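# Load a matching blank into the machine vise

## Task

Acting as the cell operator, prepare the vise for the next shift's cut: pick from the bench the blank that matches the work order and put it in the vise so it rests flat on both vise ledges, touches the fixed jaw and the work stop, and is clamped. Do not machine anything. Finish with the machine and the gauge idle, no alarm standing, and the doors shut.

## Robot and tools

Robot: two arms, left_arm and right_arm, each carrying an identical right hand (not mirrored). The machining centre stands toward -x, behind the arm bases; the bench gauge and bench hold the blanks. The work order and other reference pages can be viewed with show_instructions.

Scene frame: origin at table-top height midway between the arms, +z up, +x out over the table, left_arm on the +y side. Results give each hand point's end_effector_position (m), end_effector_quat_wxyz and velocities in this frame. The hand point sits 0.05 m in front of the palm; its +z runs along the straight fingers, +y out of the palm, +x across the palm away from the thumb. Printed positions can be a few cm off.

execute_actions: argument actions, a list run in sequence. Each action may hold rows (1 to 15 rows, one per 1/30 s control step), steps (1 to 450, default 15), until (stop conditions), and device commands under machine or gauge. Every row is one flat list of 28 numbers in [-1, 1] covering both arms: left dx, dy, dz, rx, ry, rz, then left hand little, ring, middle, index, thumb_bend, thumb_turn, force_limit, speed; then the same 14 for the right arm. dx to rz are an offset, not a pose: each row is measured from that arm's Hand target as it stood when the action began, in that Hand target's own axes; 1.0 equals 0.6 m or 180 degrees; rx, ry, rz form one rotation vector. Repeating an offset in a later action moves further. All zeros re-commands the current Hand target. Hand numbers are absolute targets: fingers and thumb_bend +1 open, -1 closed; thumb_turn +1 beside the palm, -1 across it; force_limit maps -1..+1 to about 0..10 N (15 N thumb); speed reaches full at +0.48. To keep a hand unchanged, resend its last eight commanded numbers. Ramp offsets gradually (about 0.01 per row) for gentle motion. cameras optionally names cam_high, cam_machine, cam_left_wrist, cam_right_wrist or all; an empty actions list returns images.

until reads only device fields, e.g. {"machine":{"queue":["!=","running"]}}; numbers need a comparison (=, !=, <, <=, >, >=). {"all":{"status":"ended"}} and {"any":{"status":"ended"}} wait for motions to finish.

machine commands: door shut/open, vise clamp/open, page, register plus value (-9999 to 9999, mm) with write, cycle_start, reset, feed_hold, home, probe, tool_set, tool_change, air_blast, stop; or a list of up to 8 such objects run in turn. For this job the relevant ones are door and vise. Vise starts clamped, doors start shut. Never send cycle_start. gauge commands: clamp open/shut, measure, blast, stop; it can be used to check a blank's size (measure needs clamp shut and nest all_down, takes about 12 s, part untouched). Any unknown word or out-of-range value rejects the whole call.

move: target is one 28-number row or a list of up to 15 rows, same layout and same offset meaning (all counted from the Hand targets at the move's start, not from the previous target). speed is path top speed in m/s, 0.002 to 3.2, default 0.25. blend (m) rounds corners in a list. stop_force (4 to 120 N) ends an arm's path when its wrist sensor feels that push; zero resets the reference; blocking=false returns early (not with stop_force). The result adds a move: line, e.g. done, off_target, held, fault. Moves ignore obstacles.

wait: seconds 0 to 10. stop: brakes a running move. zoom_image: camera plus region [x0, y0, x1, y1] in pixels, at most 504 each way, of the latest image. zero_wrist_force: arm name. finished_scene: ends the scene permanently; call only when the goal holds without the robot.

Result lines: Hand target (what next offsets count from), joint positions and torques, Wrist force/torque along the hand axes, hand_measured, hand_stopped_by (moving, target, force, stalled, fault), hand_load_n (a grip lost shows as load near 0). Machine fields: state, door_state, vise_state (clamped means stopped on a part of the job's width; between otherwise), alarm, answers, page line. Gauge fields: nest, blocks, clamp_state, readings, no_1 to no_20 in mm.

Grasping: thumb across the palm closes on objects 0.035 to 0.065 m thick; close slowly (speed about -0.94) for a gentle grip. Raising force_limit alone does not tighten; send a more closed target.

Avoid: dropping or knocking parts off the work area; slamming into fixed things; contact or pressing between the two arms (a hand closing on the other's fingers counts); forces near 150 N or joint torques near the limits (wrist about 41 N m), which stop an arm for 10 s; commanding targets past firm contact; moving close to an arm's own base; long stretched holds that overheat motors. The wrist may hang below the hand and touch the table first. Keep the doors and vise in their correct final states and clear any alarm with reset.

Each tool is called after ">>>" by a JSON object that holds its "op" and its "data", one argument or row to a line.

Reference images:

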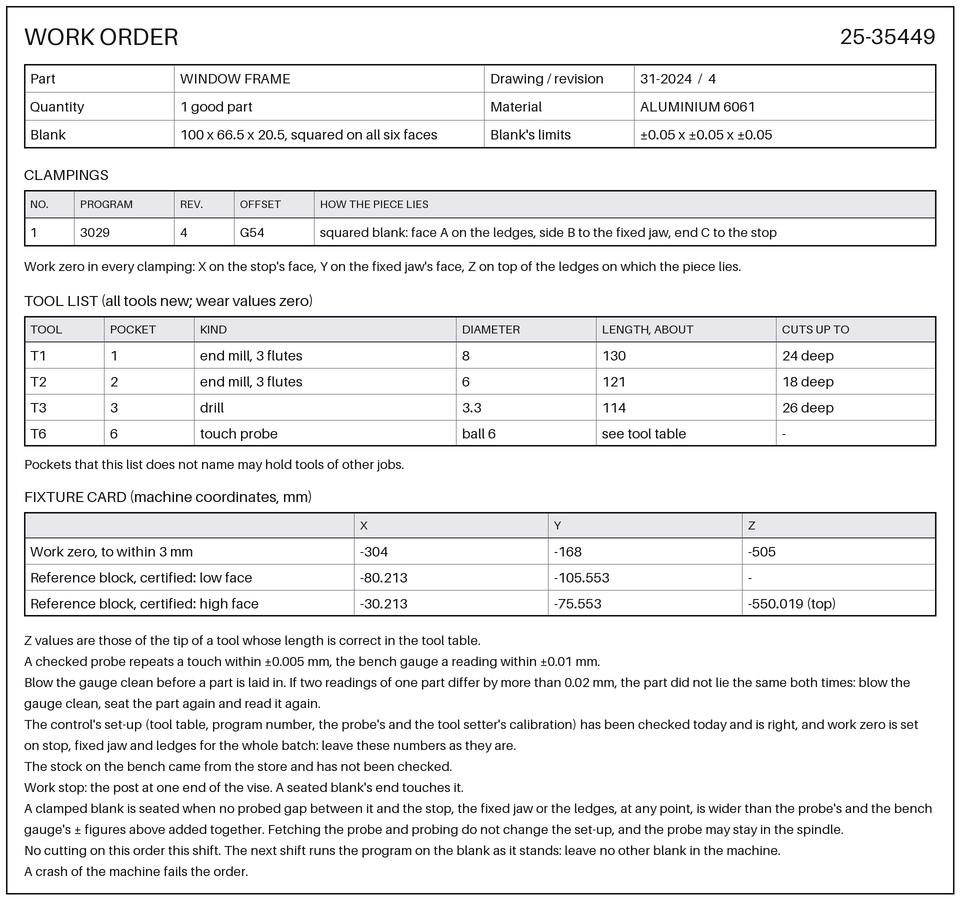

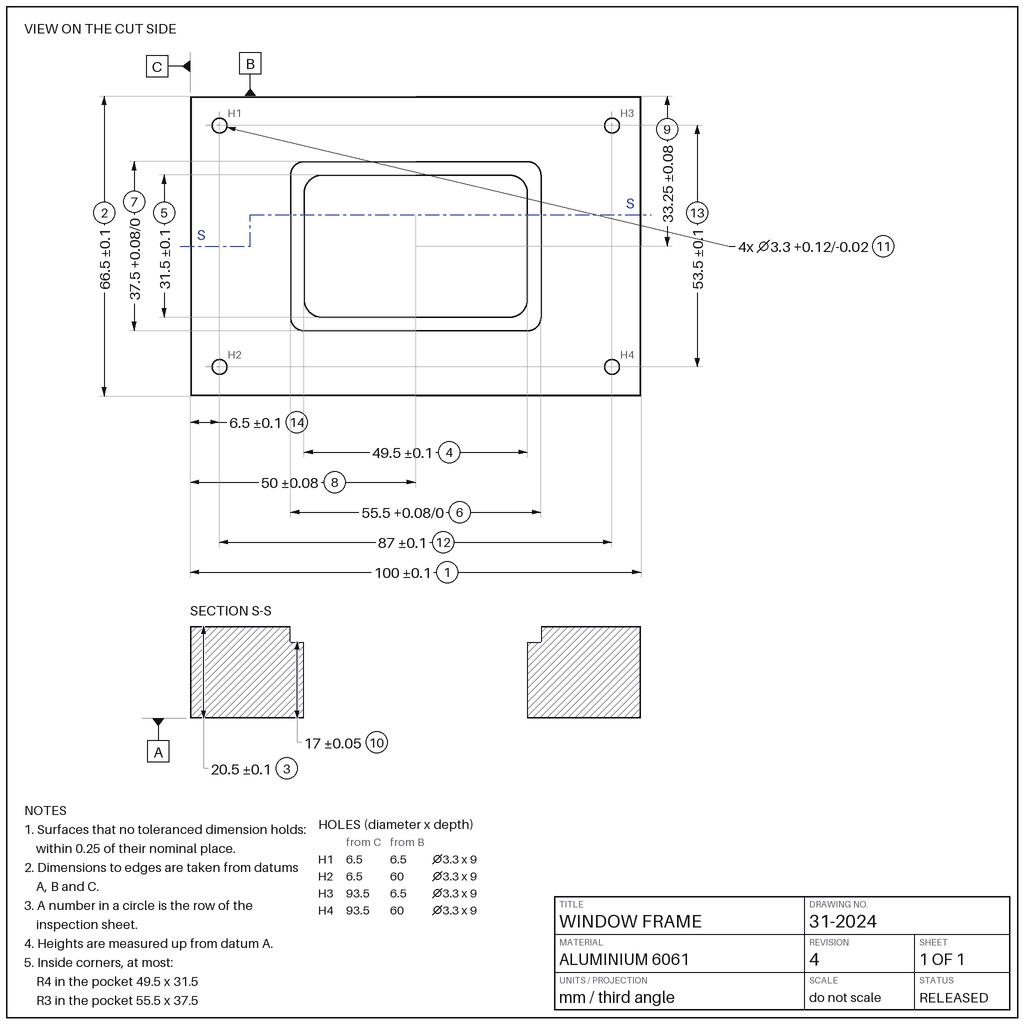

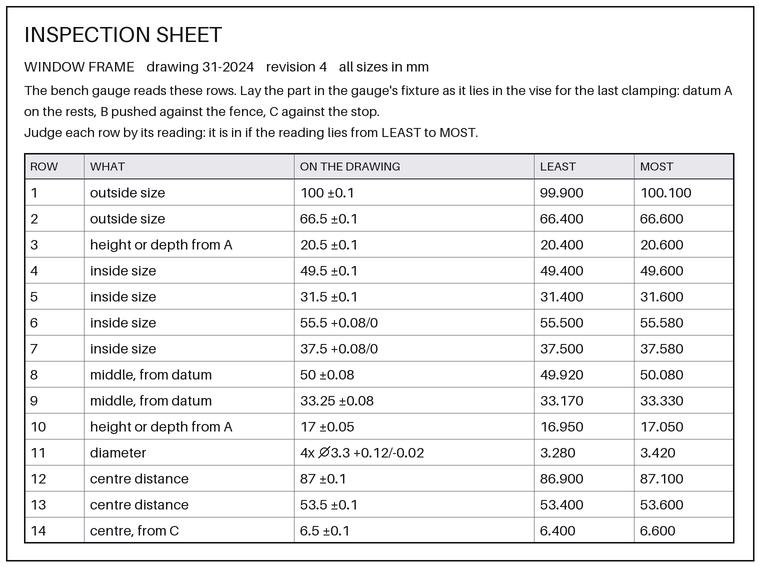

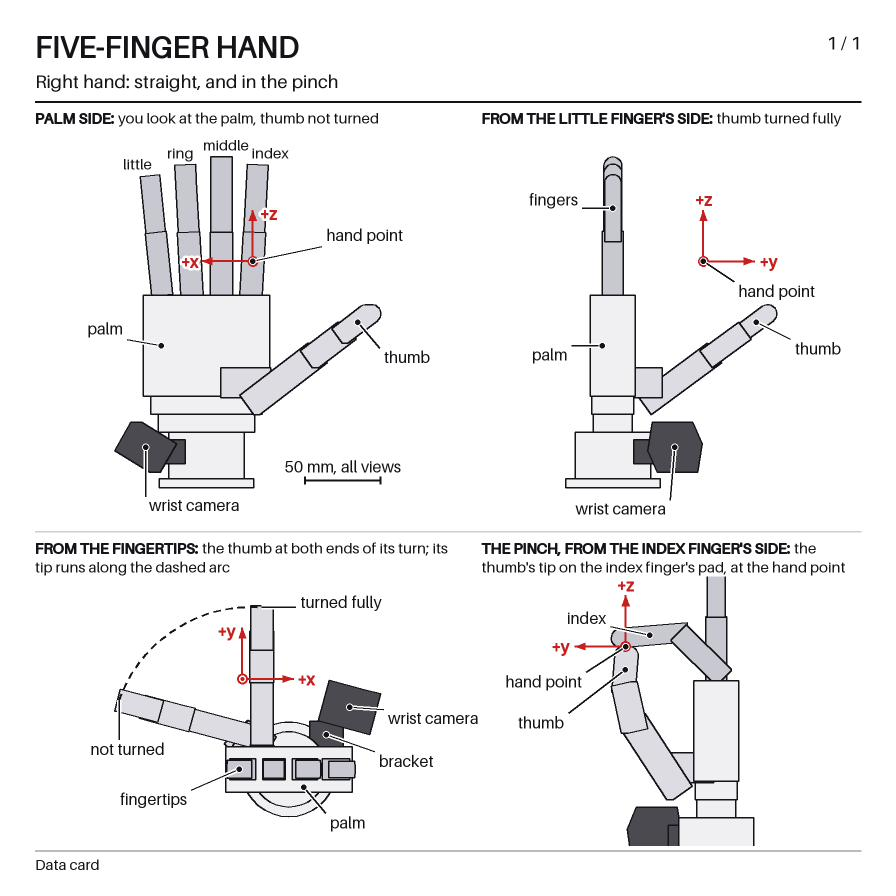

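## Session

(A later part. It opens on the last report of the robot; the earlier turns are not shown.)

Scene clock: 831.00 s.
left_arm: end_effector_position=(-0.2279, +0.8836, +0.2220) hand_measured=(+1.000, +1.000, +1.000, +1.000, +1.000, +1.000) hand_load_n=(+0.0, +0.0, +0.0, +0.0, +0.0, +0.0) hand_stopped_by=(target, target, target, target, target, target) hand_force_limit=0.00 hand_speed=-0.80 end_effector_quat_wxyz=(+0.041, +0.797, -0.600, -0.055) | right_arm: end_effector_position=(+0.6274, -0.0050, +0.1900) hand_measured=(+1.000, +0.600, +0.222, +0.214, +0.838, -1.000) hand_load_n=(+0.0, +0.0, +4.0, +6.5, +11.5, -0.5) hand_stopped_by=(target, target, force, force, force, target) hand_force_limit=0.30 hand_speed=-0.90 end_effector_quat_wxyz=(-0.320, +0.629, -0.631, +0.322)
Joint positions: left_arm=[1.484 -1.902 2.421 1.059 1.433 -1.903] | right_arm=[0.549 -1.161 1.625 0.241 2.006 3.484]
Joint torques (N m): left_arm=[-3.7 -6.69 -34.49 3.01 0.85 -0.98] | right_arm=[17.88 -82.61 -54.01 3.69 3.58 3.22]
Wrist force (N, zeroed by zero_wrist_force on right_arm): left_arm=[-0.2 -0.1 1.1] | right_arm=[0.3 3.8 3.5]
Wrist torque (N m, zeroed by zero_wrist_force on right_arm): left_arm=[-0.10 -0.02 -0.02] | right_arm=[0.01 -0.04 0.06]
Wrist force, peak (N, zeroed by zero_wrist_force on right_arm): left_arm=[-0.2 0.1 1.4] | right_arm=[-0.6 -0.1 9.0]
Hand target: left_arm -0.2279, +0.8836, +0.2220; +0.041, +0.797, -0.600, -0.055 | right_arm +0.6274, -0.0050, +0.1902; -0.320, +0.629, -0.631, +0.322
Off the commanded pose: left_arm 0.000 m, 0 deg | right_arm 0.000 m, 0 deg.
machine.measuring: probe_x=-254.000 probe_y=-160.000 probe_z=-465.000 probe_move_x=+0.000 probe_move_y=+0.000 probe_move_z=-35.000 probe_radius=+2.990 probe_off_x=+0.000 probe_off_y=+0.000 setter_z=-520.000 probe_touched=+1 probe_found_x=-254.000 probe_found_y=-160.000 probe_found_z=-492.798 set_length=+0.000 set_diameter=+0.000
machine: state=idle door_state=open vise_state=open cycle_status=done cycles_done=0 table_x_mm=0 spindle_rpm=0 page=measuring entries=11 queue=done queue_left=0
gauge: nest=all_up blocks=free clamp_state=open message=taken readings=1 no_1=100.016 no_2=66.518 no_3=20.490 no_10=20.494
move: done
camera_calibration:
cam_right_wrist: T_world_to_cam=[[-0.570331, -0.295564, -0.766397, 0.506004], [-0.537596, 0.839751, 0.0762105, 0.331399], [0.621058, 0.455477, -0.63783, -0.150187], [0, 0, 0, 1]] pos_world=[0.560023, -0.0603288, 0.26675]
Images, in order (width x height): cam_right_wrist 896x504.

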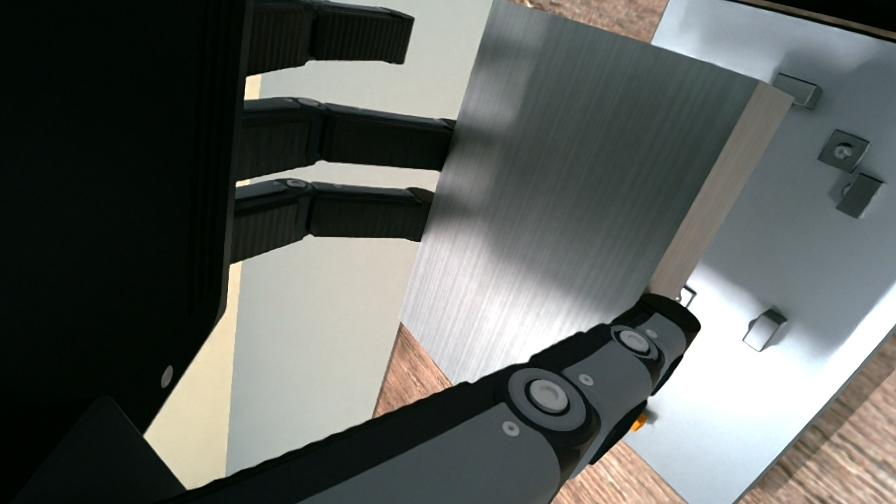

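>>> {"op": "move", "data": {
  "target": [
    [0,0,0,0,0,0,1,1,1,1,1,1,0,-0.8,0,-0.1411,-0.1178,0,0,0,1,0.6,0.1,0.1,0.78,-1,0.3,-0.9],
    [0,0,0,0,0,0,1,1,1,1,1,1,0,-0.8,-0.0917,-0.1767,-0.494,0,-0.1798,-0.1307,1,0.6,0.1,0.1,0.78,-1,0.3,-0.9],
    [0,0,0,0,0,0,1,1,1,1,1,1,0,-0.8,-0.2083,0.1173,-0.8985,0,-0.4045,-0.294,1,0.6,0.1,0.1,0.78,-1,0.3,-0.9]
  ],
  "speed": 0.22,
  "blend": [0.04,0.06,0]
}}

>>> {"op": "move", "data": {
  "target": [
    [0,0,0,0,0,0,1,1,1,1,1,1,0,-0.8,-0.5,0.0686,-0.0944,0,-0.2697,-0.196,1,0.6,0.1,0.1,0.78,-1,0.3,-0.9],
    [0,0,0,0,0,0,1,1,1,1,1,1,0,-0.8,-1.0,0.1582,-0.1325,0,-0.4045,-0.294,1,0.6,0.1,0.1,0.78,-1,0.3,-0.9]
  ],
  "speed": 0.22,
  "blend": [0.06,0],
  "cameras": ["cam_machine","cam_right_wrist"]
}}

Scene clock: 860.17 s.
left_arm: end_effector_position=(-0.2279, +0.8836, +0.2220) hand_measured=(+1.000, +1.000, +1.000, +1.000, +1.000, +1.000) hand_load_n=(+0.0, +0.0, +0.0, +0.0, +0.0, +0.0) hand_stopped_by=(target, target, target, target, target, target) hand_force_limit=0.00 hand_speed=-0.80 end_effector_quat_wxyz=(+0.041, +0.797, -0.600, -0.055) | right_arm: end_effector_position=(+0.1503, +0.1214, +0.4498) hand_measured=(+1.000, +0.600, +0.222, +0.214, +0.838, -1.000) hand_load_n=(+0.0, +0.0, +4.0, +6.5, +11.5, -0.5) hand_stopped_by=(target, target, force, force, force, target) hand_force_limit=0.30 hand_speed=-0.90 end_effector_quat_wxyz=(-0.453, +0.891, -0.001, +0.001)
Joint positions: left_arm=[1.484 -1.902 2.421 1.059 1.433 -1.903] | right_arm=[0.799 -1.55 1.644 0.701 0.971 2.619]
Joint torques (N m): left_arm=[-3.32 -5.44 -35.18 2.97 1.16 -0.89] | right_arm=[19.17 -30.98 -58.73 3.62 -4.28 -3.37]
Wrist force (N, zeroed by zero_wrist_force on right_arm): left_arm=[0.1 0.0 0.9] | right_arm=[0.4 3.4 3.7]
Wrist torque (N m, zeroed by zero_wrist_force on right_arm): left_arm=[-0.07 -0.05 0.00] | right_arm=[-0.01 -0.10 0.50]
Wrist force, peak (N, zeroed by zero_wrist_force on right_arm): left_arm=[-0.4 0.3 1.4] | right_arm=[0.2 5.1 5.4]
Hand target: left_arm -0.2279, +0.8836, +0.2220; +0.041, +0.797, -0.600, -0.055 | right_arm +0.1501, +0.1215, +0.4498; -0.453, +0.891, -0.001, +0.001
Off the commanded pose: left_arm 0.000 m, 0 deg | right_arm 0.000 m, 0 deg.
machine.measuring: probe_x=-254.000 probe_y=-160.000 probe_z=-465.000 probe_move_x=+0.000 probe_move_y=+0.000 probe_move_z=-35.000 probe_radius=+2.990 probe_off_x=+0.000 probe_off_y=+0.000 setter_z=-520.000 probe_touched=+1 probe_found_x=-254.000 probe_found_y=-160.000 probe_found_z=-492.798 set_length=+0.000 set_diameter=+0.000
machine: state=idle door_state=open vise_state=open cycle_status=done cycles_done=0 table_x_mm=0 spindle_rpm=0 page=measuring entries=11 queue=done queue_left=0
gauge: nest=all_up blocks=free clamp_state=open message=taken readings=1 no_1=100.016 no_2=66.518 no_3=20.490 no_10=20.494
move: done

Scene clock: 864.57 s.
left_arm: end_effector_position=(-0.2279, +0.8836, +0.2220) hand_measured=(+1.000, +1.000, +1.000, +1.000, +1.000, +1.000) hand_load_n=(+0.0, +0.0, +0.0, +0.0, +0.0, +0.0) hand_stopped_by=(target, target, target, target, target, target) hand_force_limit=0.00 hand_speed=-0.80 end_effector_quat_wxyz=(+0.041, +0.797, -0.600, -0.055) | right_arm: end_effector_position=(-0.4500, +0.0028, +0.4196) hand_measured=(+1.000, +0.600, +0.222, +0.214, +0.838, -1.000) hand_load_n=(+0.0, +0.0, +4.0, +6.5, +11.5, -0.5) hand_stopped_by=(target, target, force, force, force, target) hand_force_limit=0.30 hand_speed=-0.90 end_effector_quat_wxyz=(-0.321, +0.631, +0.629, -0.321)
Joint positions: left_arm=[1.484 -1.902 2.421 1.059 1.433 -1.903] | right_arm=[1.666 -1.324 1.561 1.208 0.635 1.727]
Joint torques (N m): left_arm=[-3.49 -6.32 -34.8 2.97 1.22 -0.97] | right_arm=[14.91 -44.41 -55.62 1.65 0.79 2.89]
Wrist force (N, zeroed by zero_wrist_force on right_arm): left_arm=[0.1 0.4 1.0] | right_arm=[0.8 4.6 4.0]
Wrist torque (N m, zeroed by zero_wrist_force on right_arm): left_arm=[-0.02 -0.06 0.02] | right_arm=[0.13 -0.08 0.08]
Wrist force, peak (N, zeroed by zero_wrist_force on right_arm): left_arm=[-0.3 0.4 1.3] | right_arm=[0.8 4.4 5.4]
Hand target: left_arm -0.2279, +0.8836, +0.2220; +0.041, +0.797, -0.600, -0.055 | right_arm -0.4502, +0.0028, +0.4196; -0.321, +0.631, +0.629, -0.321
Off the commanded pose: left_arm 0.000 m, 0 deg | right_arm 0.000 m, 0 deg.
machine.measuring: probe_x=-254.000 probe_y=-160.000 probe_z=-465.000 probe_move_x=+0.000 probe_move_y=+0.000 probe_move_z=-35.000 probe_radius=+2.990 probe_off_x=+0.000 probe_off_y=+0.000 setter_z=-520.000 probe_touched=+1 probe_found_x=-254.000 probe_found_y=-160.000 probe_found_z=-492.798 set_length=+0.000 set_diameter=+0.000
machine: state=idle door_state=open vise_state=open cycle_status=done cycles_done=0 table_x_mm=0 spindle_rpm=0 page=measuring entries=11 queue=done queue_left=0
gauge: nest=all_up blocks=free clamp_state=open message=taken readings=1 no_1=100.016 no_2=66.518 no_3=20.490 no_10=20.494
move: done
camera_calibration:
cam_right_wrist: T_world_to_cam=[[0.571118, 0.29398, -0.76642, 0.581799], [0.537587, -0.83954, 0.0785701, 0.215648], [-0.620342, -0.45689, -0.637516, 0.105554], [0, 0, 0, 1]] pos_world=[-0.382726, 0.0582346, 0.496252]
Images, in order (width x height): cam_machine 896x504, cam_right_wrist 896x504.

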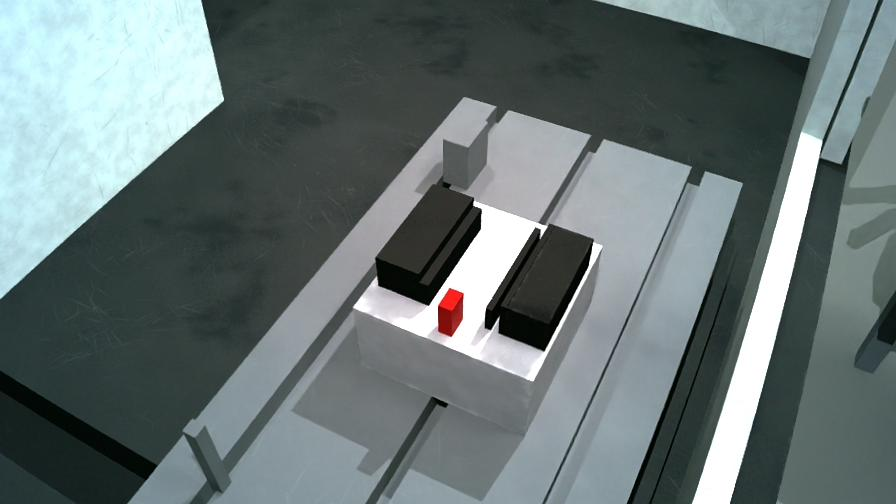

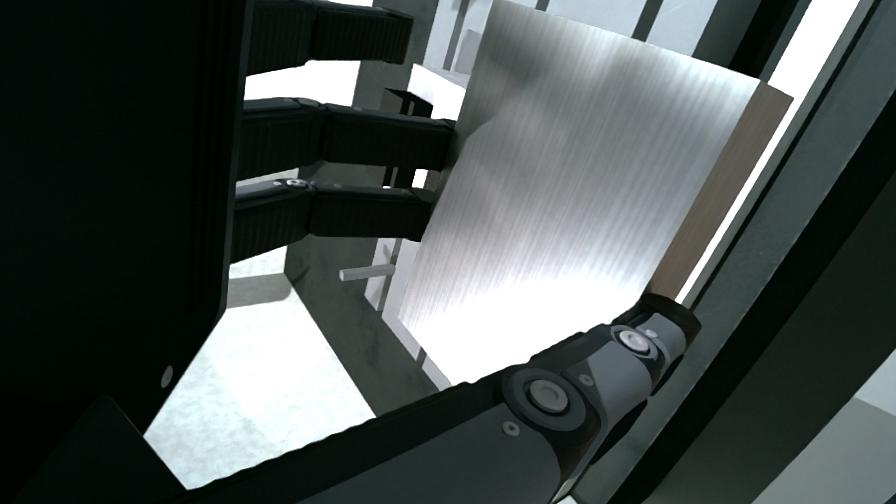

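>>> {"op": "move", "data": {
  "target": [0,0,0,0,0,0,1,1,1,1,1,1,0,-0.8,-0.168,-0.1231,0.551,0,0,0,1,0.6,0.1,0.1,0.78,-1,0.3,-0.9],
  "speed": 0.15,
  "cameras": ["cam_machine","cam_right_wrist"]
}}

Scene clock: 881.17 s.
left_arm: end_effector_position=(-0.2279, +0.8836, +0.2220) hand_measured=(+1.000, +1.000, +1.000, +1.000, +1.000, +1.000) hand_load_n=(+0.0, +0.0, +0.0, +0.0, +0.0, +0.0) hand_stopped_by=(target, target, target, target, target, target) hand_force_limit=0.00 hand_speed=-0.80 end_effector_quat_wxyz=(+0.041, +0.797, -0.600, -0.055) | right_arm: end_effector_position=(-0.7610, -0.0975, +0.2850) hand_measured=(+1.000, +0.600, +0.222, +0.214, +0.838, -1.000) hand_load_n=(+0.0, +0.0, +4.0, +6.5, +11.5, -0.5) hand_stopped_by=(target, target, force, force, force, target) hand_force_limit=0.30 hand_speed=-0.90 end_effector_quat_wxyz=(-0.321, +0.631, +0.629, -0.321)
Joint positions: left_arm=[1.484 -1.902 2.421 1.059 1.433 -1.903] | right_arm=[2.183 -1.164 1.482 0.587 0.845 2.442]
Joint torques (N m): left_arm=[-3.55 -6.8 -34.52 2.72 0.98 -1.05] | right_arm=[15.88 -61.35 -55.3 -0.23 0.92 3.26]
Wrist force (N, zeroed by zero_wrist_force on right_arm): left_arm=[-0.6 0.0 1.1] | right_arm=[0.9 3.8 4.2]
Wrist torque (N m, zeroed by zero_wrist_force on right_arm): left_arm=[-0.07 0.05 -0.04] | right_arm=[0.00 -0.07 0.05]
Wrist force, peak (N, zeroed by zero_wrist_force on right_arm): left_arm=[-0.3 0.1 1.4] | right_arm=[0.6 5.3 4.2]
Hand target: left_arm -0.2279, +0.8836, +0.2220; +0.041, +0.797, -0.600, -0.055 | right_arm -0.7612, -0.0975, +0.2849; -0.321, +0.631, +0.629, -0.321
Off the commanded pose: left_arm 0.000 m, 0 deg | right_arm 0.000 m, 0 deg.
machine.measuring: probe_x=-254.000 probe_y=-160.000 probe_z=-465.000 probe_move_x=+0.000 probe_move_y=+0.000 probe_move_z=-35.000 probe_radius=+2.990 probe_off_x=+0.000 probe_off_y=+0.000 setter_z=-520.000 probe_touched=+1 probe_found_x=-254.000 probe_found_y=-160.000 probe_found_z=-492.798 set_length=+0.000 set_diameter=+0.000
machine: state=idle door_state=open vise_state=open cycle_status=done cycles_done=0 table_x_mm=0 spindle_rpm=0 page=measuring entries=11 queue=done queue_left=0
gauge: nest=all_up blocks=free clamp_state=open message=taken readings=1 no_1=100.016 no_2=66.518 no_3=20.490 no_10=20.494
move: done
camera_calibration:
cam_right_wrist: T_world_to_cam=[[0.571075, 0.294127, -0.766396, 0.685738], [0.537839, -0.839372, 0.0786335, 0.309503], [-0.620163, -0.457103, -0.637537, -0.218902], [0, 0, 0, 1]] pos_world=[-0.693825, -0.0419664, 0.361651]
Images, in order (width x height): cam_machine 896x504, cam_right_wrist 896x504.

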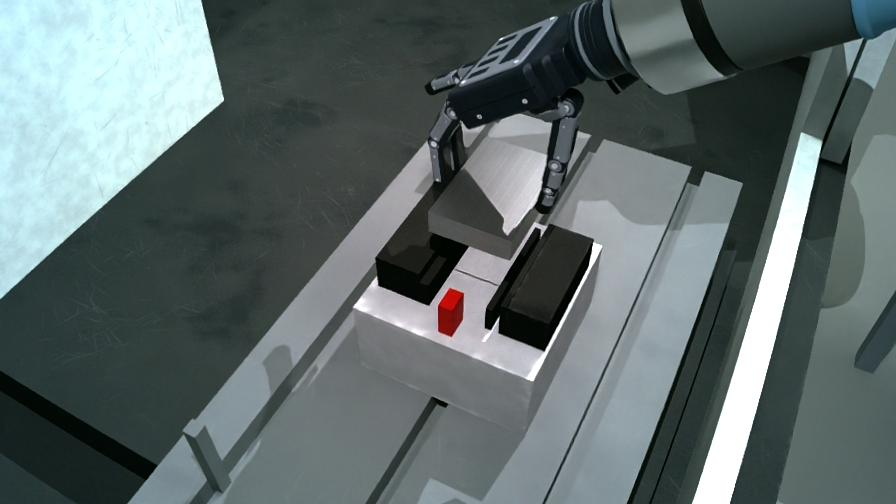

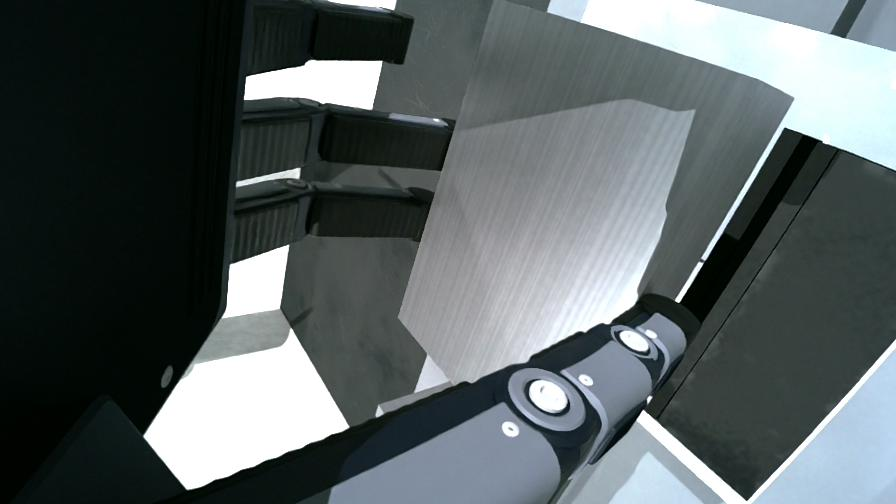

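>>> {"op": "zoom_image", "data": {
  "camera": "cam_machine",
  "region": [400, 110, 620, 350]
}}

>>> {"op": "zoom_image", "data": {
  "camera": "cam_right_wrist",
  "region": [600, 60, 896, 460]
}}

Scaled by 2.100.

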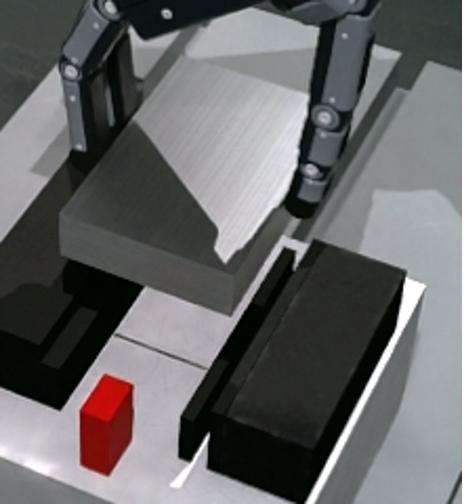

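Scaled by 1.260.

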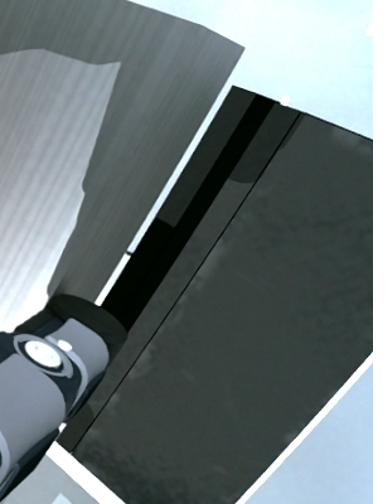

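>>> {"op": "move", "data": {
  "target": [0,0,0,0,0,0,1,1,1,1,1,1,0,-0.8,-0.0083,0.0476,0.0366,0,0,0,1,0.6,0.1,0.1,0.78,-1,0.3,-0.9],
  "speed": 0.03,
  "stop_force": 6,
  "cameras": ["cam_machine","cam_right_wrist"]
}}

>>> {"op": "zoom_image", "data": {
  "camera": "cam_machine",
  "region": [360, 130, 620, 360]
}}

>>> {"op": "zoom_image", "data": {
  "camera": "cam_right_wrist",
  "region": [400, 0, 896, 504]
}}

Scene clock: 927.27 s.
left_arm: end_effector_position=(-0.2279, +0.8836, +0.2220) hand_measured=(+1.000, +1.000, +1.000, +1.000, +1.000, +1.000) hand_load_n=(+0.0, +0.0, +0.0, +0.0, +0.0, +0.0) hand_stopped_by=(target, target, target, target, target, target) hand_force_limit=0.00 hand_speed=-0.80 end_effector_quat_wxyz=(+0.041, +0.797, -0.600, -0.055) | right_arm: end_effector_position=(-0.7621, -0.1025, +0.2489) hand_measured=(+1.000, +0.600, +0.222, +0.214, +0.838, -1.000) hand_load_n=(+0.0, +0.0, +4.0, +6.5, +11.5, -0.5) hand_stopped_by=(target, target, force, force, force, target) hand_force_limit=0.30 hand_speed=-0.90 end_effector_quat_wxyz=(-0.321, +0.631, +0.629, -0.321)
Joint positions: left_arm=[1.484 -1.902 2.421 1.059 1.433 -1.903] | right_arm=[2.188 -1.149 1.526 0.524 0.849 2.447]
Joint torques (N m): left_arm=[-2.66 -6.84 -34.73 2.73 0.96 -1.23] | right_arm=[19.44 -56.69 -29.15 -0.06 1.06 2.94]
Wrist force (N, zeroed by zero_wrist_force on right_arm): left_arm=[-0.3 0.2 0.8] | right_arm=[1.6 3.9 3.9]
Wrist torque (N m, zeroed by zero_wrist_force on right_arm): left_arm=[-0.04 0.01 -0.01] | right_arm=[0.04 -0.15 0.09]
Wrist force, peak (N, zeroed by zero_wrist_force on right_arm): left_arm=[-0.2 0.1 1.5] | right_arm=[1.6 4.6 4.6]
Hand target: left_arm -0.2279, +0.8836, +0.2220; +0.041, +0.797, -0.600, -0.055 | right_arm -0.7621, -0.1025, +0.2489; -0.321, +0.631, +0.629, -0.321
Off the commanded pose: left_arm 0.000 m, 0 deg | right_arm 0.000 m, 0 deg.
machine.measuring: probe_x=-254.000 probe_y=-160.000 probe_z=-465.000 probe_move_x=+0.000 probe_move_y=+0.000 probe_move_z=-35.000 probe_radius=+2.990 probe_off_x=+0.000 probe_off_y=+0.000 setter_z=-520.000 probe_touched=+1 probe_found_x=-254.000 probe_found_y=-160.000 probe_found_z=-492.798 set_length=+0.000 set_diameter=+0.000
machine: state=idle door_state=open vise_state=open cycle_status=done cycles_done=0 table_x_mm=0 spindle_rpm=0 page=measuring entries=11 queue=done queue_left=0
gauge: nest=all_up blocks=free clamp_state=open message=taken readings=1 no_1=100.016 no_2=66.518 no_3=20.490 no_10=20.494
move: done
camera_calibration:
cam_right_wrist: T_world_to_cam=[[0.571075, 0.294127, -0.766396, 0.66017], [0.537839, -0.839372, 0.0786335, 0.308736], [-0.620163, -0.457103, -0.637537, -0.244884], [0, 0, 0, 1]] pos_world=[-0.694925, -0.0469664, 0.325551]
Images, in order (width x height): cam_machine 896x504, cam_right_wrist 896x504.

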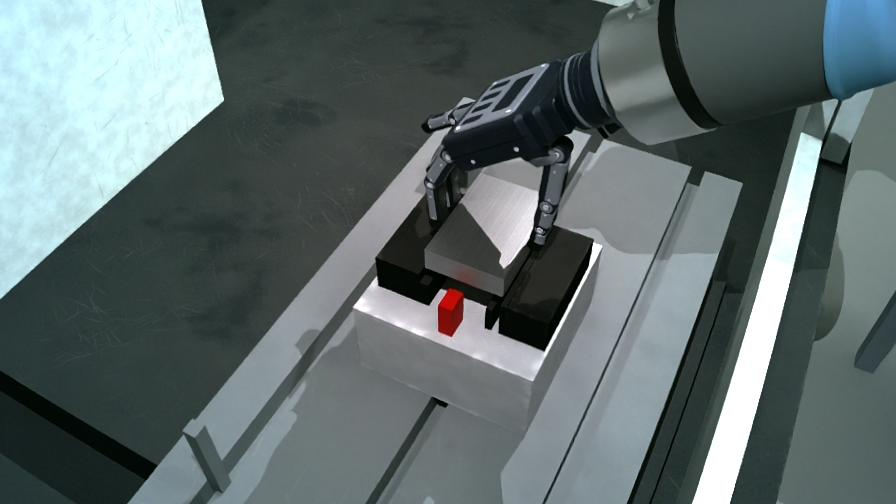

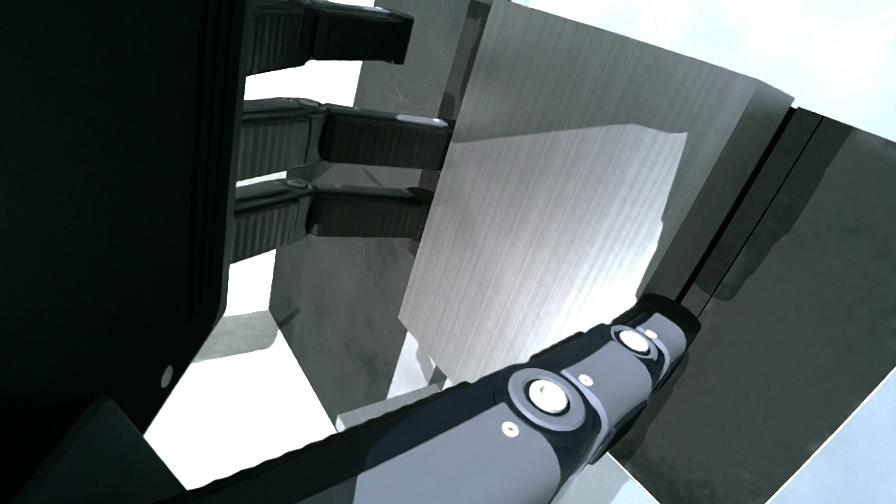

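Scaled by 1.938.

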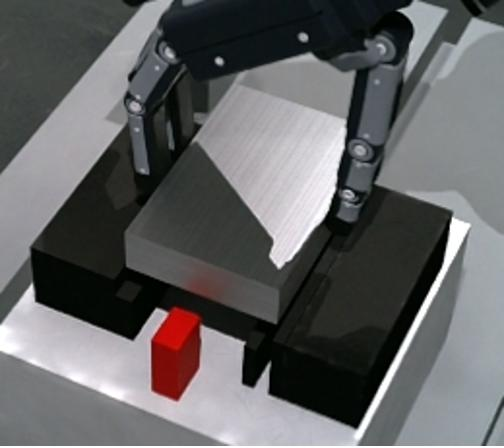

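Scaled by 1.000.

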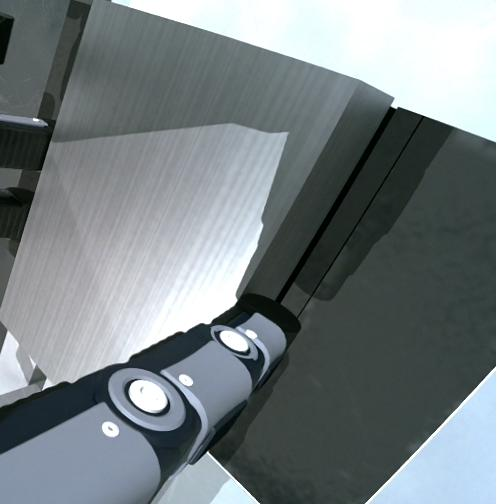

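>>> {"op": "zoom_image", "data": {
  "camera": "cam_right_wrist",
  "region": [660, 60, 860, 340]
}}

>>> {"op": "zoom_image", "data": {
  "camera": "cam_machine",
  "region": [400, 220, 560, 350]
}}

Scaled by 1.800.

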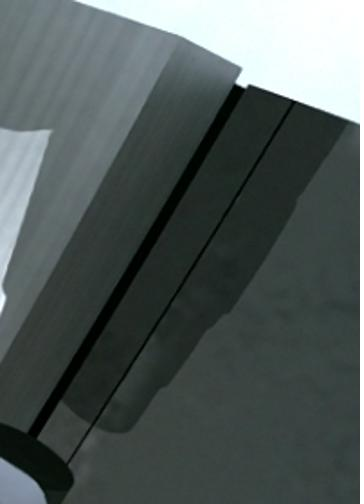

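Scaled by 3.150.

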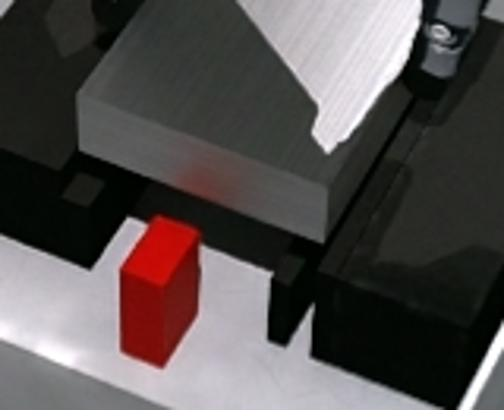

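>>> {"op": "move", "data": {
  "target": [
    [0,0,0,0,0,0,1,1,1,1,1,1,0,-0.8,0,-0.0012,0.0016,0,0,0,1,0.6,0.1,0.1,0.78,-1,0.3,-0.9],
    [0,0,0,0,0,0,1,1,1,1,1,1,0,-0.8,0,0.0244,0.0202,0,0,0,1,0.6,0.1,0.1,0.78,-1,0.3,-0.9]
  ],
  "speed": 0.015,
  "stop_force": 5,
  "cameras": ["cam_machine","cam_right_wrist"]
}}

>>> {"op": "zoom_image", "data": {
  "camera": "cam_machine",
  "region": [380, 180, 620, 360]
}}

>>> {"op": "zoom_image", "data": {
  "camera": "cam_right_wrist",
  "region": [660, 60, 860, 340]
}}

Scene clock: 980.23 s.
left_arm: end_effector_position=(-0.2279, +0.8836, +0.2220) hand_measured=(+1.000, +1.000, +1.000, +1.000, +1.000, +1.000) hand_load_n=(+0.0, +0.0, +0.0, +0.0, +0.0, +0.0) hand_stopped_by=(target, target, target, target, target, target) hand_force_limit=0.00 hand_speed=-0.80 end_effector_quat_wxyz=(+0.041, +0.797, -0.600, -0.055) | right_arm: end_effector_position=(-0.7633, -0.1025, +0.2396) hand_measured=(+1.000, +0.600, +0.222, +0.214, +0.838, -1.000) hand_load_n=(+0.0, +0.0, +4.0, +6.5, +11.5, -0.5) hand_stopped_by=(target, target, force, force, force, target) hand_force_limit=0.30 hand_speed=-0.90 end_effector_quat_wxyz=(-0.321, +0.631, +0.629, -0.321)
Joint positions: left_arm=[1.484 -1.902 2.421 1.059 1.433 -1.903] | right_arm=[2.19 -1.142 1.533 0.509 0.85 2.449]
Joint torques (N m): left_arm=[-4.09 -7.6 -34.63 2.96 1.01 -1.25] | right_arm=[12.08 -88.36 -53.76 4.87 1.05 2.07]
Wrist force (N, zeroed by zero_wrist_force on right_arm): left_arm=[-0.2 -0.2 0.9] | right_arm=[1.2 4.0 4.2]
Wrist torque (N m, zeroed by zero_wrist_force on right_arm): left_arm=[-0.09 0.00 -0.02] | right_arm=[0.05 -0.11 0.08]
Wrist force, peak (N, zeroed by zero_wrist_force on right_arm): left_arm=[-0.4 0.2 1.5] | right_arm=[1.2 4.9 4.4]
Hand target: left_arm -0.2279, +0.8836, +0.2220; +0.041, +0.797, -0.600, -0.055 | right_arm -0.7633, -0.1025, +0.2396; -0.321, +0.631, +0.629, -0.321 (not the last commanded pose)
Off the commanded pose: left_arm 0.000 m, 0 deg | right_arm 0.010 m, 0 deg.
machine.measuring: probe_x=-254.000 probe_y=-160.000 probe_z=-465.000 probe_move_x=+0.000 probe_move_y=+0.000 probe_move_z=-35.000 probe_radius=+2.990 probe_off_x=+0.000 probe_off_y=+0.000 setter_z=-520.000 probe_touched=+1 probe_found_x=-254.000 probe_found_y=-160.000 probe_found_z=-492.798 set_length=+0.000 set_diameter=+0.000
machine: state=idle door_state=open vise_state=open cycle_status=done cycles_done=0 table_x_mm=0 spindle_rpm=0 page=measuring entries=11 queue=done queue_left=0
gauge: nest=all_up blocks=free clamp_state=open message=taken readings=1 no_1=100.016 no_2=66.518 no_3=20.490 no_10=20.494
move: contact (right_arm); path passed 1 of 2 targets
camera_calibration:
cam_right_wrist: T_world_to_cam=[[0.571116, 0.294062, -0.76639, 0.653781], [0.537796, -0.839395, 0.0786933, 0.309979], [-0.620163, -0.457104, -0.637537, -0.251603], [0, 0, 0, 1]] pos_world=[-0.696125, -0.0470661, 0.316251]
Images, in order (width x height): cam_machine 896x504, cam_right_wrist 896x504.

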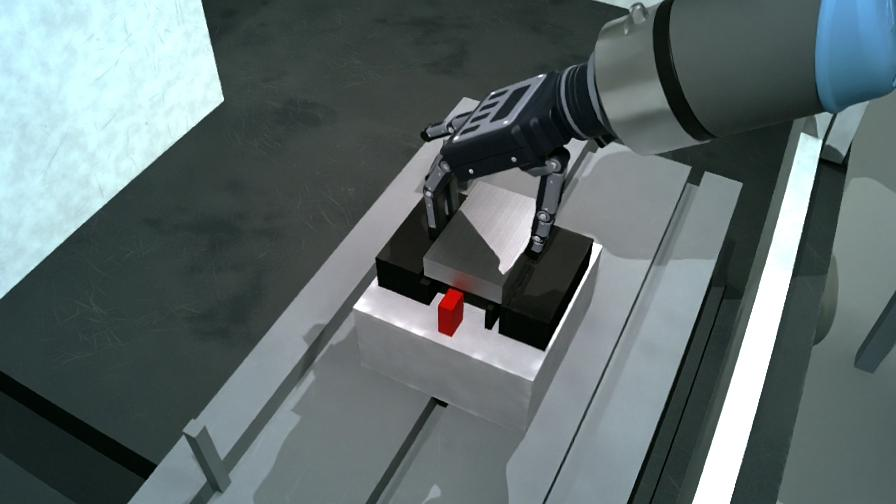

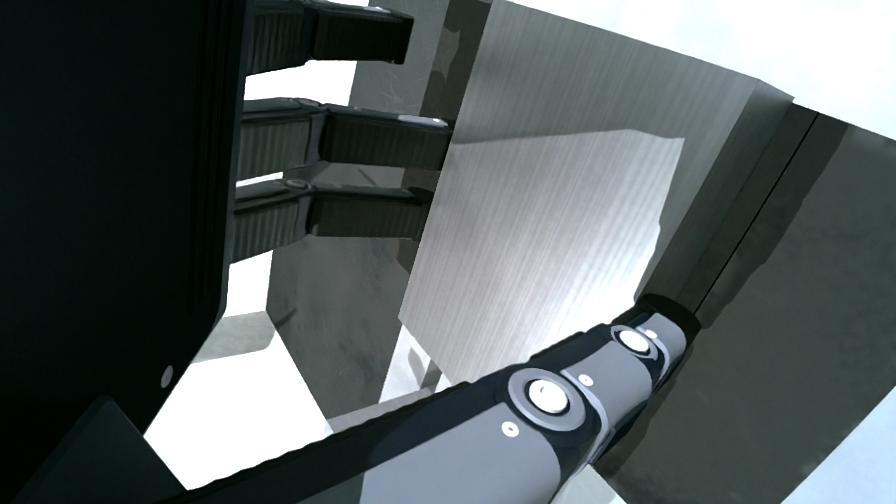

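Scaled by 2.100.

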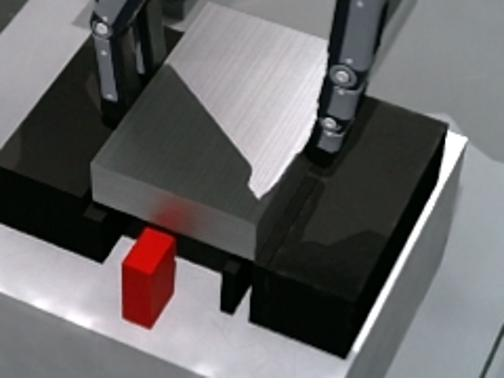

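Scaled by 1.800.

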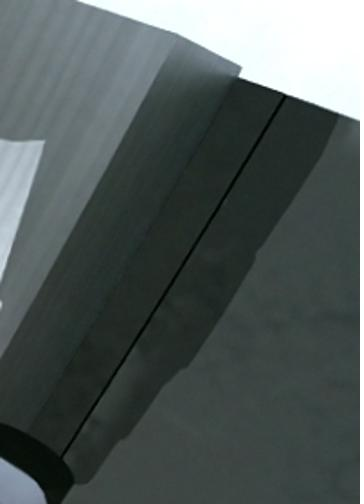

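>>> {"op": "move", "data": {
  "target": [
    [0,0,0,0,0,0,1,1,1,1,1,1,0,-0.8,0,-0.004,-0.0002,0,0,0,1,0.6,0.1,0.1,0.78,-1,0.3,-0.9],
    [0,0,0,0,0,0,1,1,1,1,1,1,0,-0.8,0,0.0176,0.0155,0,0,0,1,0.6,0.1,0.1,0.78,-1,0.3,-0.9]
  ],
  "speed": 0.01,
  "stop_force": 6,
  "cameras": ["cam_machine","cam_right_wrist"]
}}

>>> {"op": "zoom_image", "data": {
  "camera": "cam_right_wrist",
  "region": [660, 60, 860, 340]
}}

Scene clock: 1018.43 s.
left_arm: end_effector_position=(-0.2279, +0.8836, +0.2220) hand_measured=(+1.000, +1.000, +1.000, +1.000, +1.000, +1.000) hand_load_n=(+0.0, +0.0, +0.0, +0.0, +0.0, +0.0) hand_stopped_by=(target, target, target, target, target, target) hand_force_limit=0.00 hand_speed=-0.80 end_effector_quat_wxyz=(+0.041, +0.797, -0.600, -0.055) | right_arm: end_effector_position=(-0.7646, -0.1025, +0.2313) hand_measured=(+1.000, +0.600, +0.222, +0.214, +0.838, -1.000) hand_load_n=(+0.0, +0.0, +3.5, +6.0, +12.0, -0.5) hand_stopped_by=(target, target, force, force, force, target) hand_force_limit=0.30 hand_speed=-0.90 end_effector_quat_wxyz=(-0.321, +0.631, +0.629, -0.321)
Joint positions: left_arm=[1.484 -1.902 2.421 1.059 1.433 -1.903] | right_arm=[2.191 -1.135 1.539 0.496 0.851 2.45]
Joint torques (N m): left_arm=[-3.87 -7.62 -34.6 2.81 1.12 -1.17] | right_arm=[14.79 -80.62 -49.61 4.48 1.45 2.26]
Wrist force (N, zeroed by zero_wrist_force on right_arm): left_arm=[-0.2 0.3 1.1] | right_arm=[0.4 -0.6 -0.4]
Wrist torque (N m, zeroed by zero_wrist_force on right_arm): left_arm=[-0.03 0.00 -0.01] | right_arm=[0.28 0.01 -0.03]
Wrist force, peak (N, zeroed by zero_wrist_force on right_arm): left_arm=[-0.2 0.0 1.5] | right_arm=[0.4 -6.3 -5.5]
Hand target: left_arm -0.2279, +0.8836, +0.2220; +0.041, +0.797, -0.600, -0.055 | right_arm -0.7646, -0.1025, +0.2313; -0.321, +0.631, +0.629, -0.321 (not the last commanded pose)
Off the commanded pose: left_arm 0.000 m, 0 deg | right_arm 0.006 m, 0 deg.
machine.measuring: probe_x=-254.000 probe_y=-160.000 probe_z=-465.000 probe_move_x=+0.000 probe_move_y=+0.000 probe_move_z=-35.000 probe_radius=+2.990 probe_off_x=+0.000 probe_off_y=+0.000 setter_z=-520.000 probe_touched=+1 probe_found_x=-254.000 probe_found_y=-160.000 probe_found_z=-492.798 set_length=+0.000 set_diameter=+0.000
machine: state=idle door_state=open vise_state=open cycle_status=done cycles_done=0 table_x_mm=0 spindle_rpm=0 page=measuring entries=11 queue=done queue_left=0
gauge: nest=all_up blocks=free clamp_state=open message=taken readings=1 no_1=100.016 no_2=66.518 no_3=20.490 no_10=20.494
move: contact (right_arm); path passed 1 of 2 targets
camera_calibration:
cam_right_wrist: T_world_to_cam=[[0.571116, 0.294062, -0.76639, 0.648162], [0.537796, -0.839395, 0.0786933, 0.311332], [-0.620163, -0.457104, -0.637537, -0.257701], [0, 0, 0, 1]] pos_world=[-0.697425, -0.0470661, 0.307951]
Images, in order (width x height): cam_machine 896x504, cam_right_wrist 896x504.

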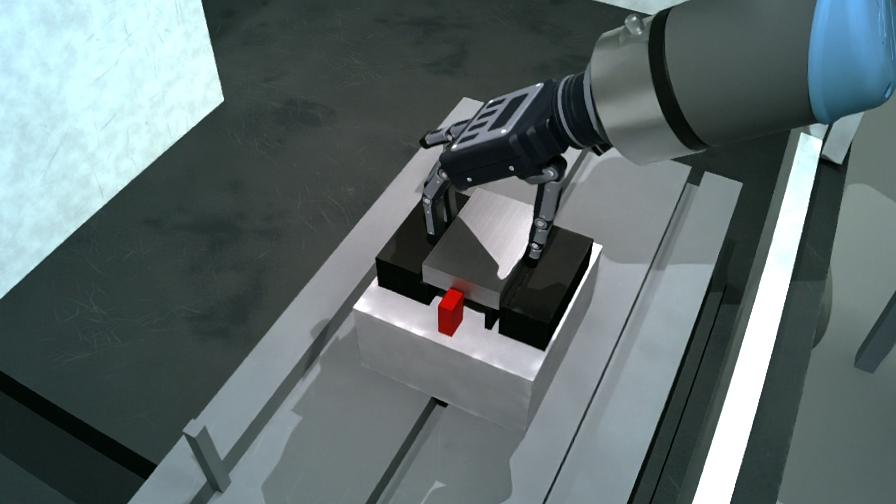

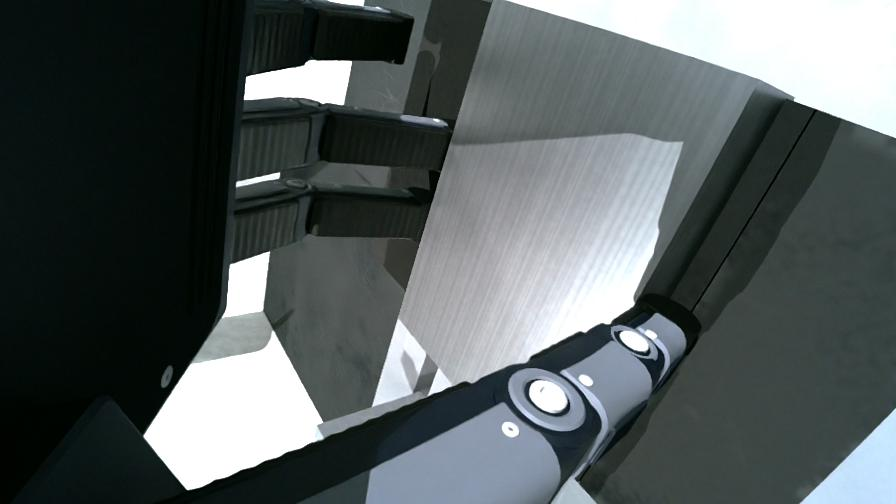

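Scaled by 1.800.

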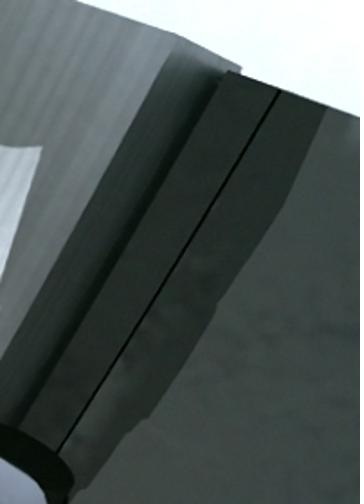

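>>> {"op": "execute_actions", "data": {
  "actions": [
    {"rows":[[0,0,0,0,0,0,1,1,1,1,1,1,0,-0.8,0,0,0,0,0,0,1,0.6,0.35,0.35,0.78,-1,0.3,-0.9]],"steps":75},
    {"rows":[[0,0,0,0,0,0,1,1,1,1,1,1,0,-0.8,0,0,0,0,0,0,1,0.6,0.35,0.35,1,-1,0.3,-0.85]],"steps":75}
  ],
  "cameras": ["cam_machine","cam_right_wrist"]
}}

Scene clock: 1030.50 s.
left_arm: end_effector_position=(-0.2279, +0.8836, +0.2220) hand_measured=(+1.000, +1.000, +1.000, +1.000, +1.000, +1.000) hand_load_n=(+0.0, +0.0, +0.0, +0.0, +0.0, +0.0) hand_stopped_by=(target, target, target, target, target, target) hand_force_limit=0.00 hand_speed=-0.80 end_effector_quat_wxyz=(+0.041, +0.797, -0.600, -0.055) | right_arm: end_effector_position=(-0.7646, -0.1025, +0.2313) hand_measured=(+1.000, +0.600, +0.350, +0.350, +1.000, -1.000) hand_load_n=(+0.0, +0.0, +0.0, +0.0, +0.0, +0.0) hand_stopped_by=(target, target, target, target, target, target) hand_force_limit=0.30 hand_speed=-0.85 end_effector_quat_wxyz=(-0.321, +0.631, +0.629, -0.321)
Joint positions: left_arm=[1.484 -1.902 2.421 1.059 1.433 -1.903] | right_arm=[2.191 -1.135 1.539 0.496 0.851 2.45]
Joint torques (N m): left_arm=[-3.1 -6.97 -34.94 2.76 0.94 -1.32] | right_arm=[-5.85 -74.72 -50.66 0.62 1.79 -2.8]
Wrist force (N, zeroed by zero_wrist_force on right_arm): left_arm=[-0.1 0.0 1.2] | right_arm=[0.6 1.2 2.3]
Wrist torque (N m, zeroed by zero_wrist_force on right_arm): left_arm=[-0.09 -0.03 -0.01] | right_arm=[0.03 0.00 0.01]
Wrist force, peak (N, zeroed by zero_wrist_force on right_arm): left_arm=[-0.5 0.2 1.5] | right_arm=[1.4 1.9 2.2]
Hand target: left_arm -0.2279, +0.8836, +0.2220; +0.041, +0.797, -0.600, -0.055 | right_arm -0.7646, -0.1025, +0.2313; -0.321, +0.631, +0.629, -0.321
Off the commanded pose: left_arm 0.000 m, 0 deg | right_arm 0.000 m, 0 deg.
machine.measuring: probe_x=-254.000 probe_y=-160.000 probe_z=-465.000 probe_move_x=+0.000 probe_move_y=+0.000 probe_move_z=-35.000 probe_radius=+2.990 probe_off_x=+0.000 probe_off_y=+0.000 setter_z=-520.000 probe_touched=+1 probe_found_x=-254.000 probe_found_y=-160.000 probe_found_z=-492.798 set_length=+0.000 set_diameter=+0.000
machine: state=idle door_state=open vise_state=open cycle_status=done cycles_done=0 table_x_mm=0 spindle_rpm=0 page=measuring entries=11 queue=done queue_left=0
gauge: nest=all_up blocks=free clamp_state=open message=taken readings=1 no_1=100.016 no_2=66.518 no_3=20.490 no_10=20.494
camera_calibration:
cam_right_wrist: T_world_to_cam=[[0.571116, 0.294062, -0.76639, 0.648239], [0.537796, -0.839395, 0.0786933, 0.311324], [-0.620163, -0.457104, -0.637537, -0.257637], [0, 0, 0, 1]] pos_world=[-0.697425, -0.0470661, 0.308051]
Images, in order (width x height): cam_machine 896x504, cam_right_wrist 896x504.

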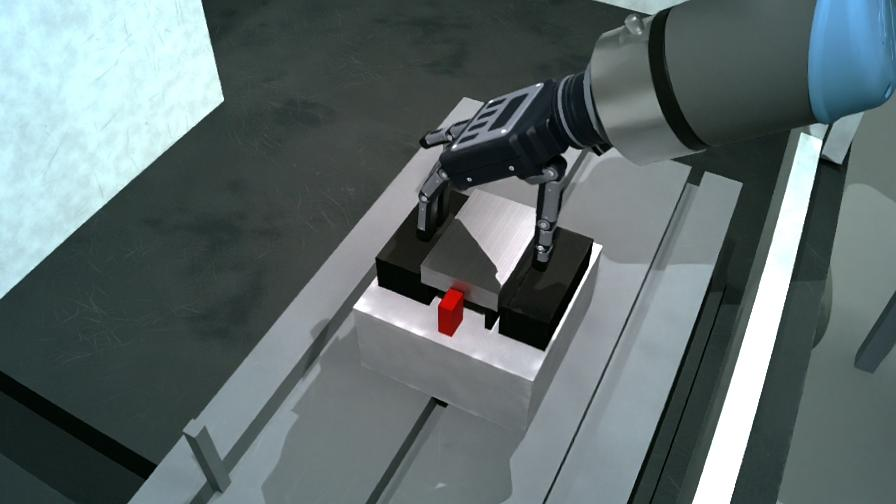

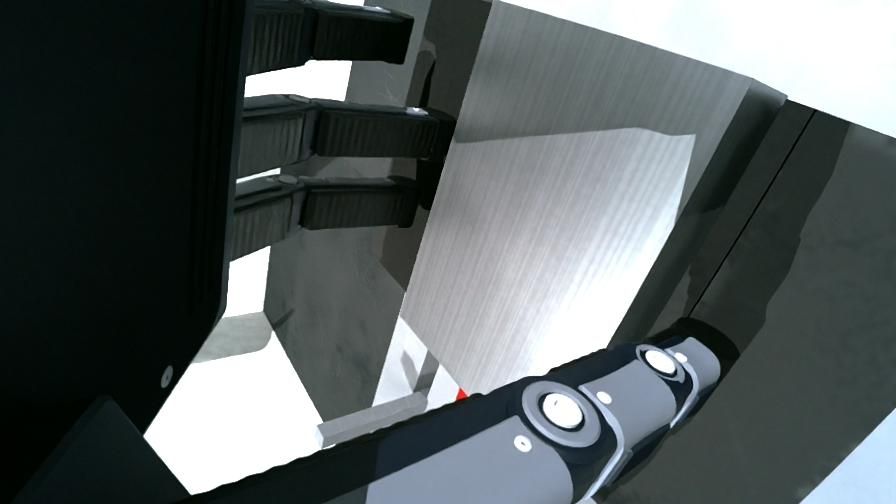

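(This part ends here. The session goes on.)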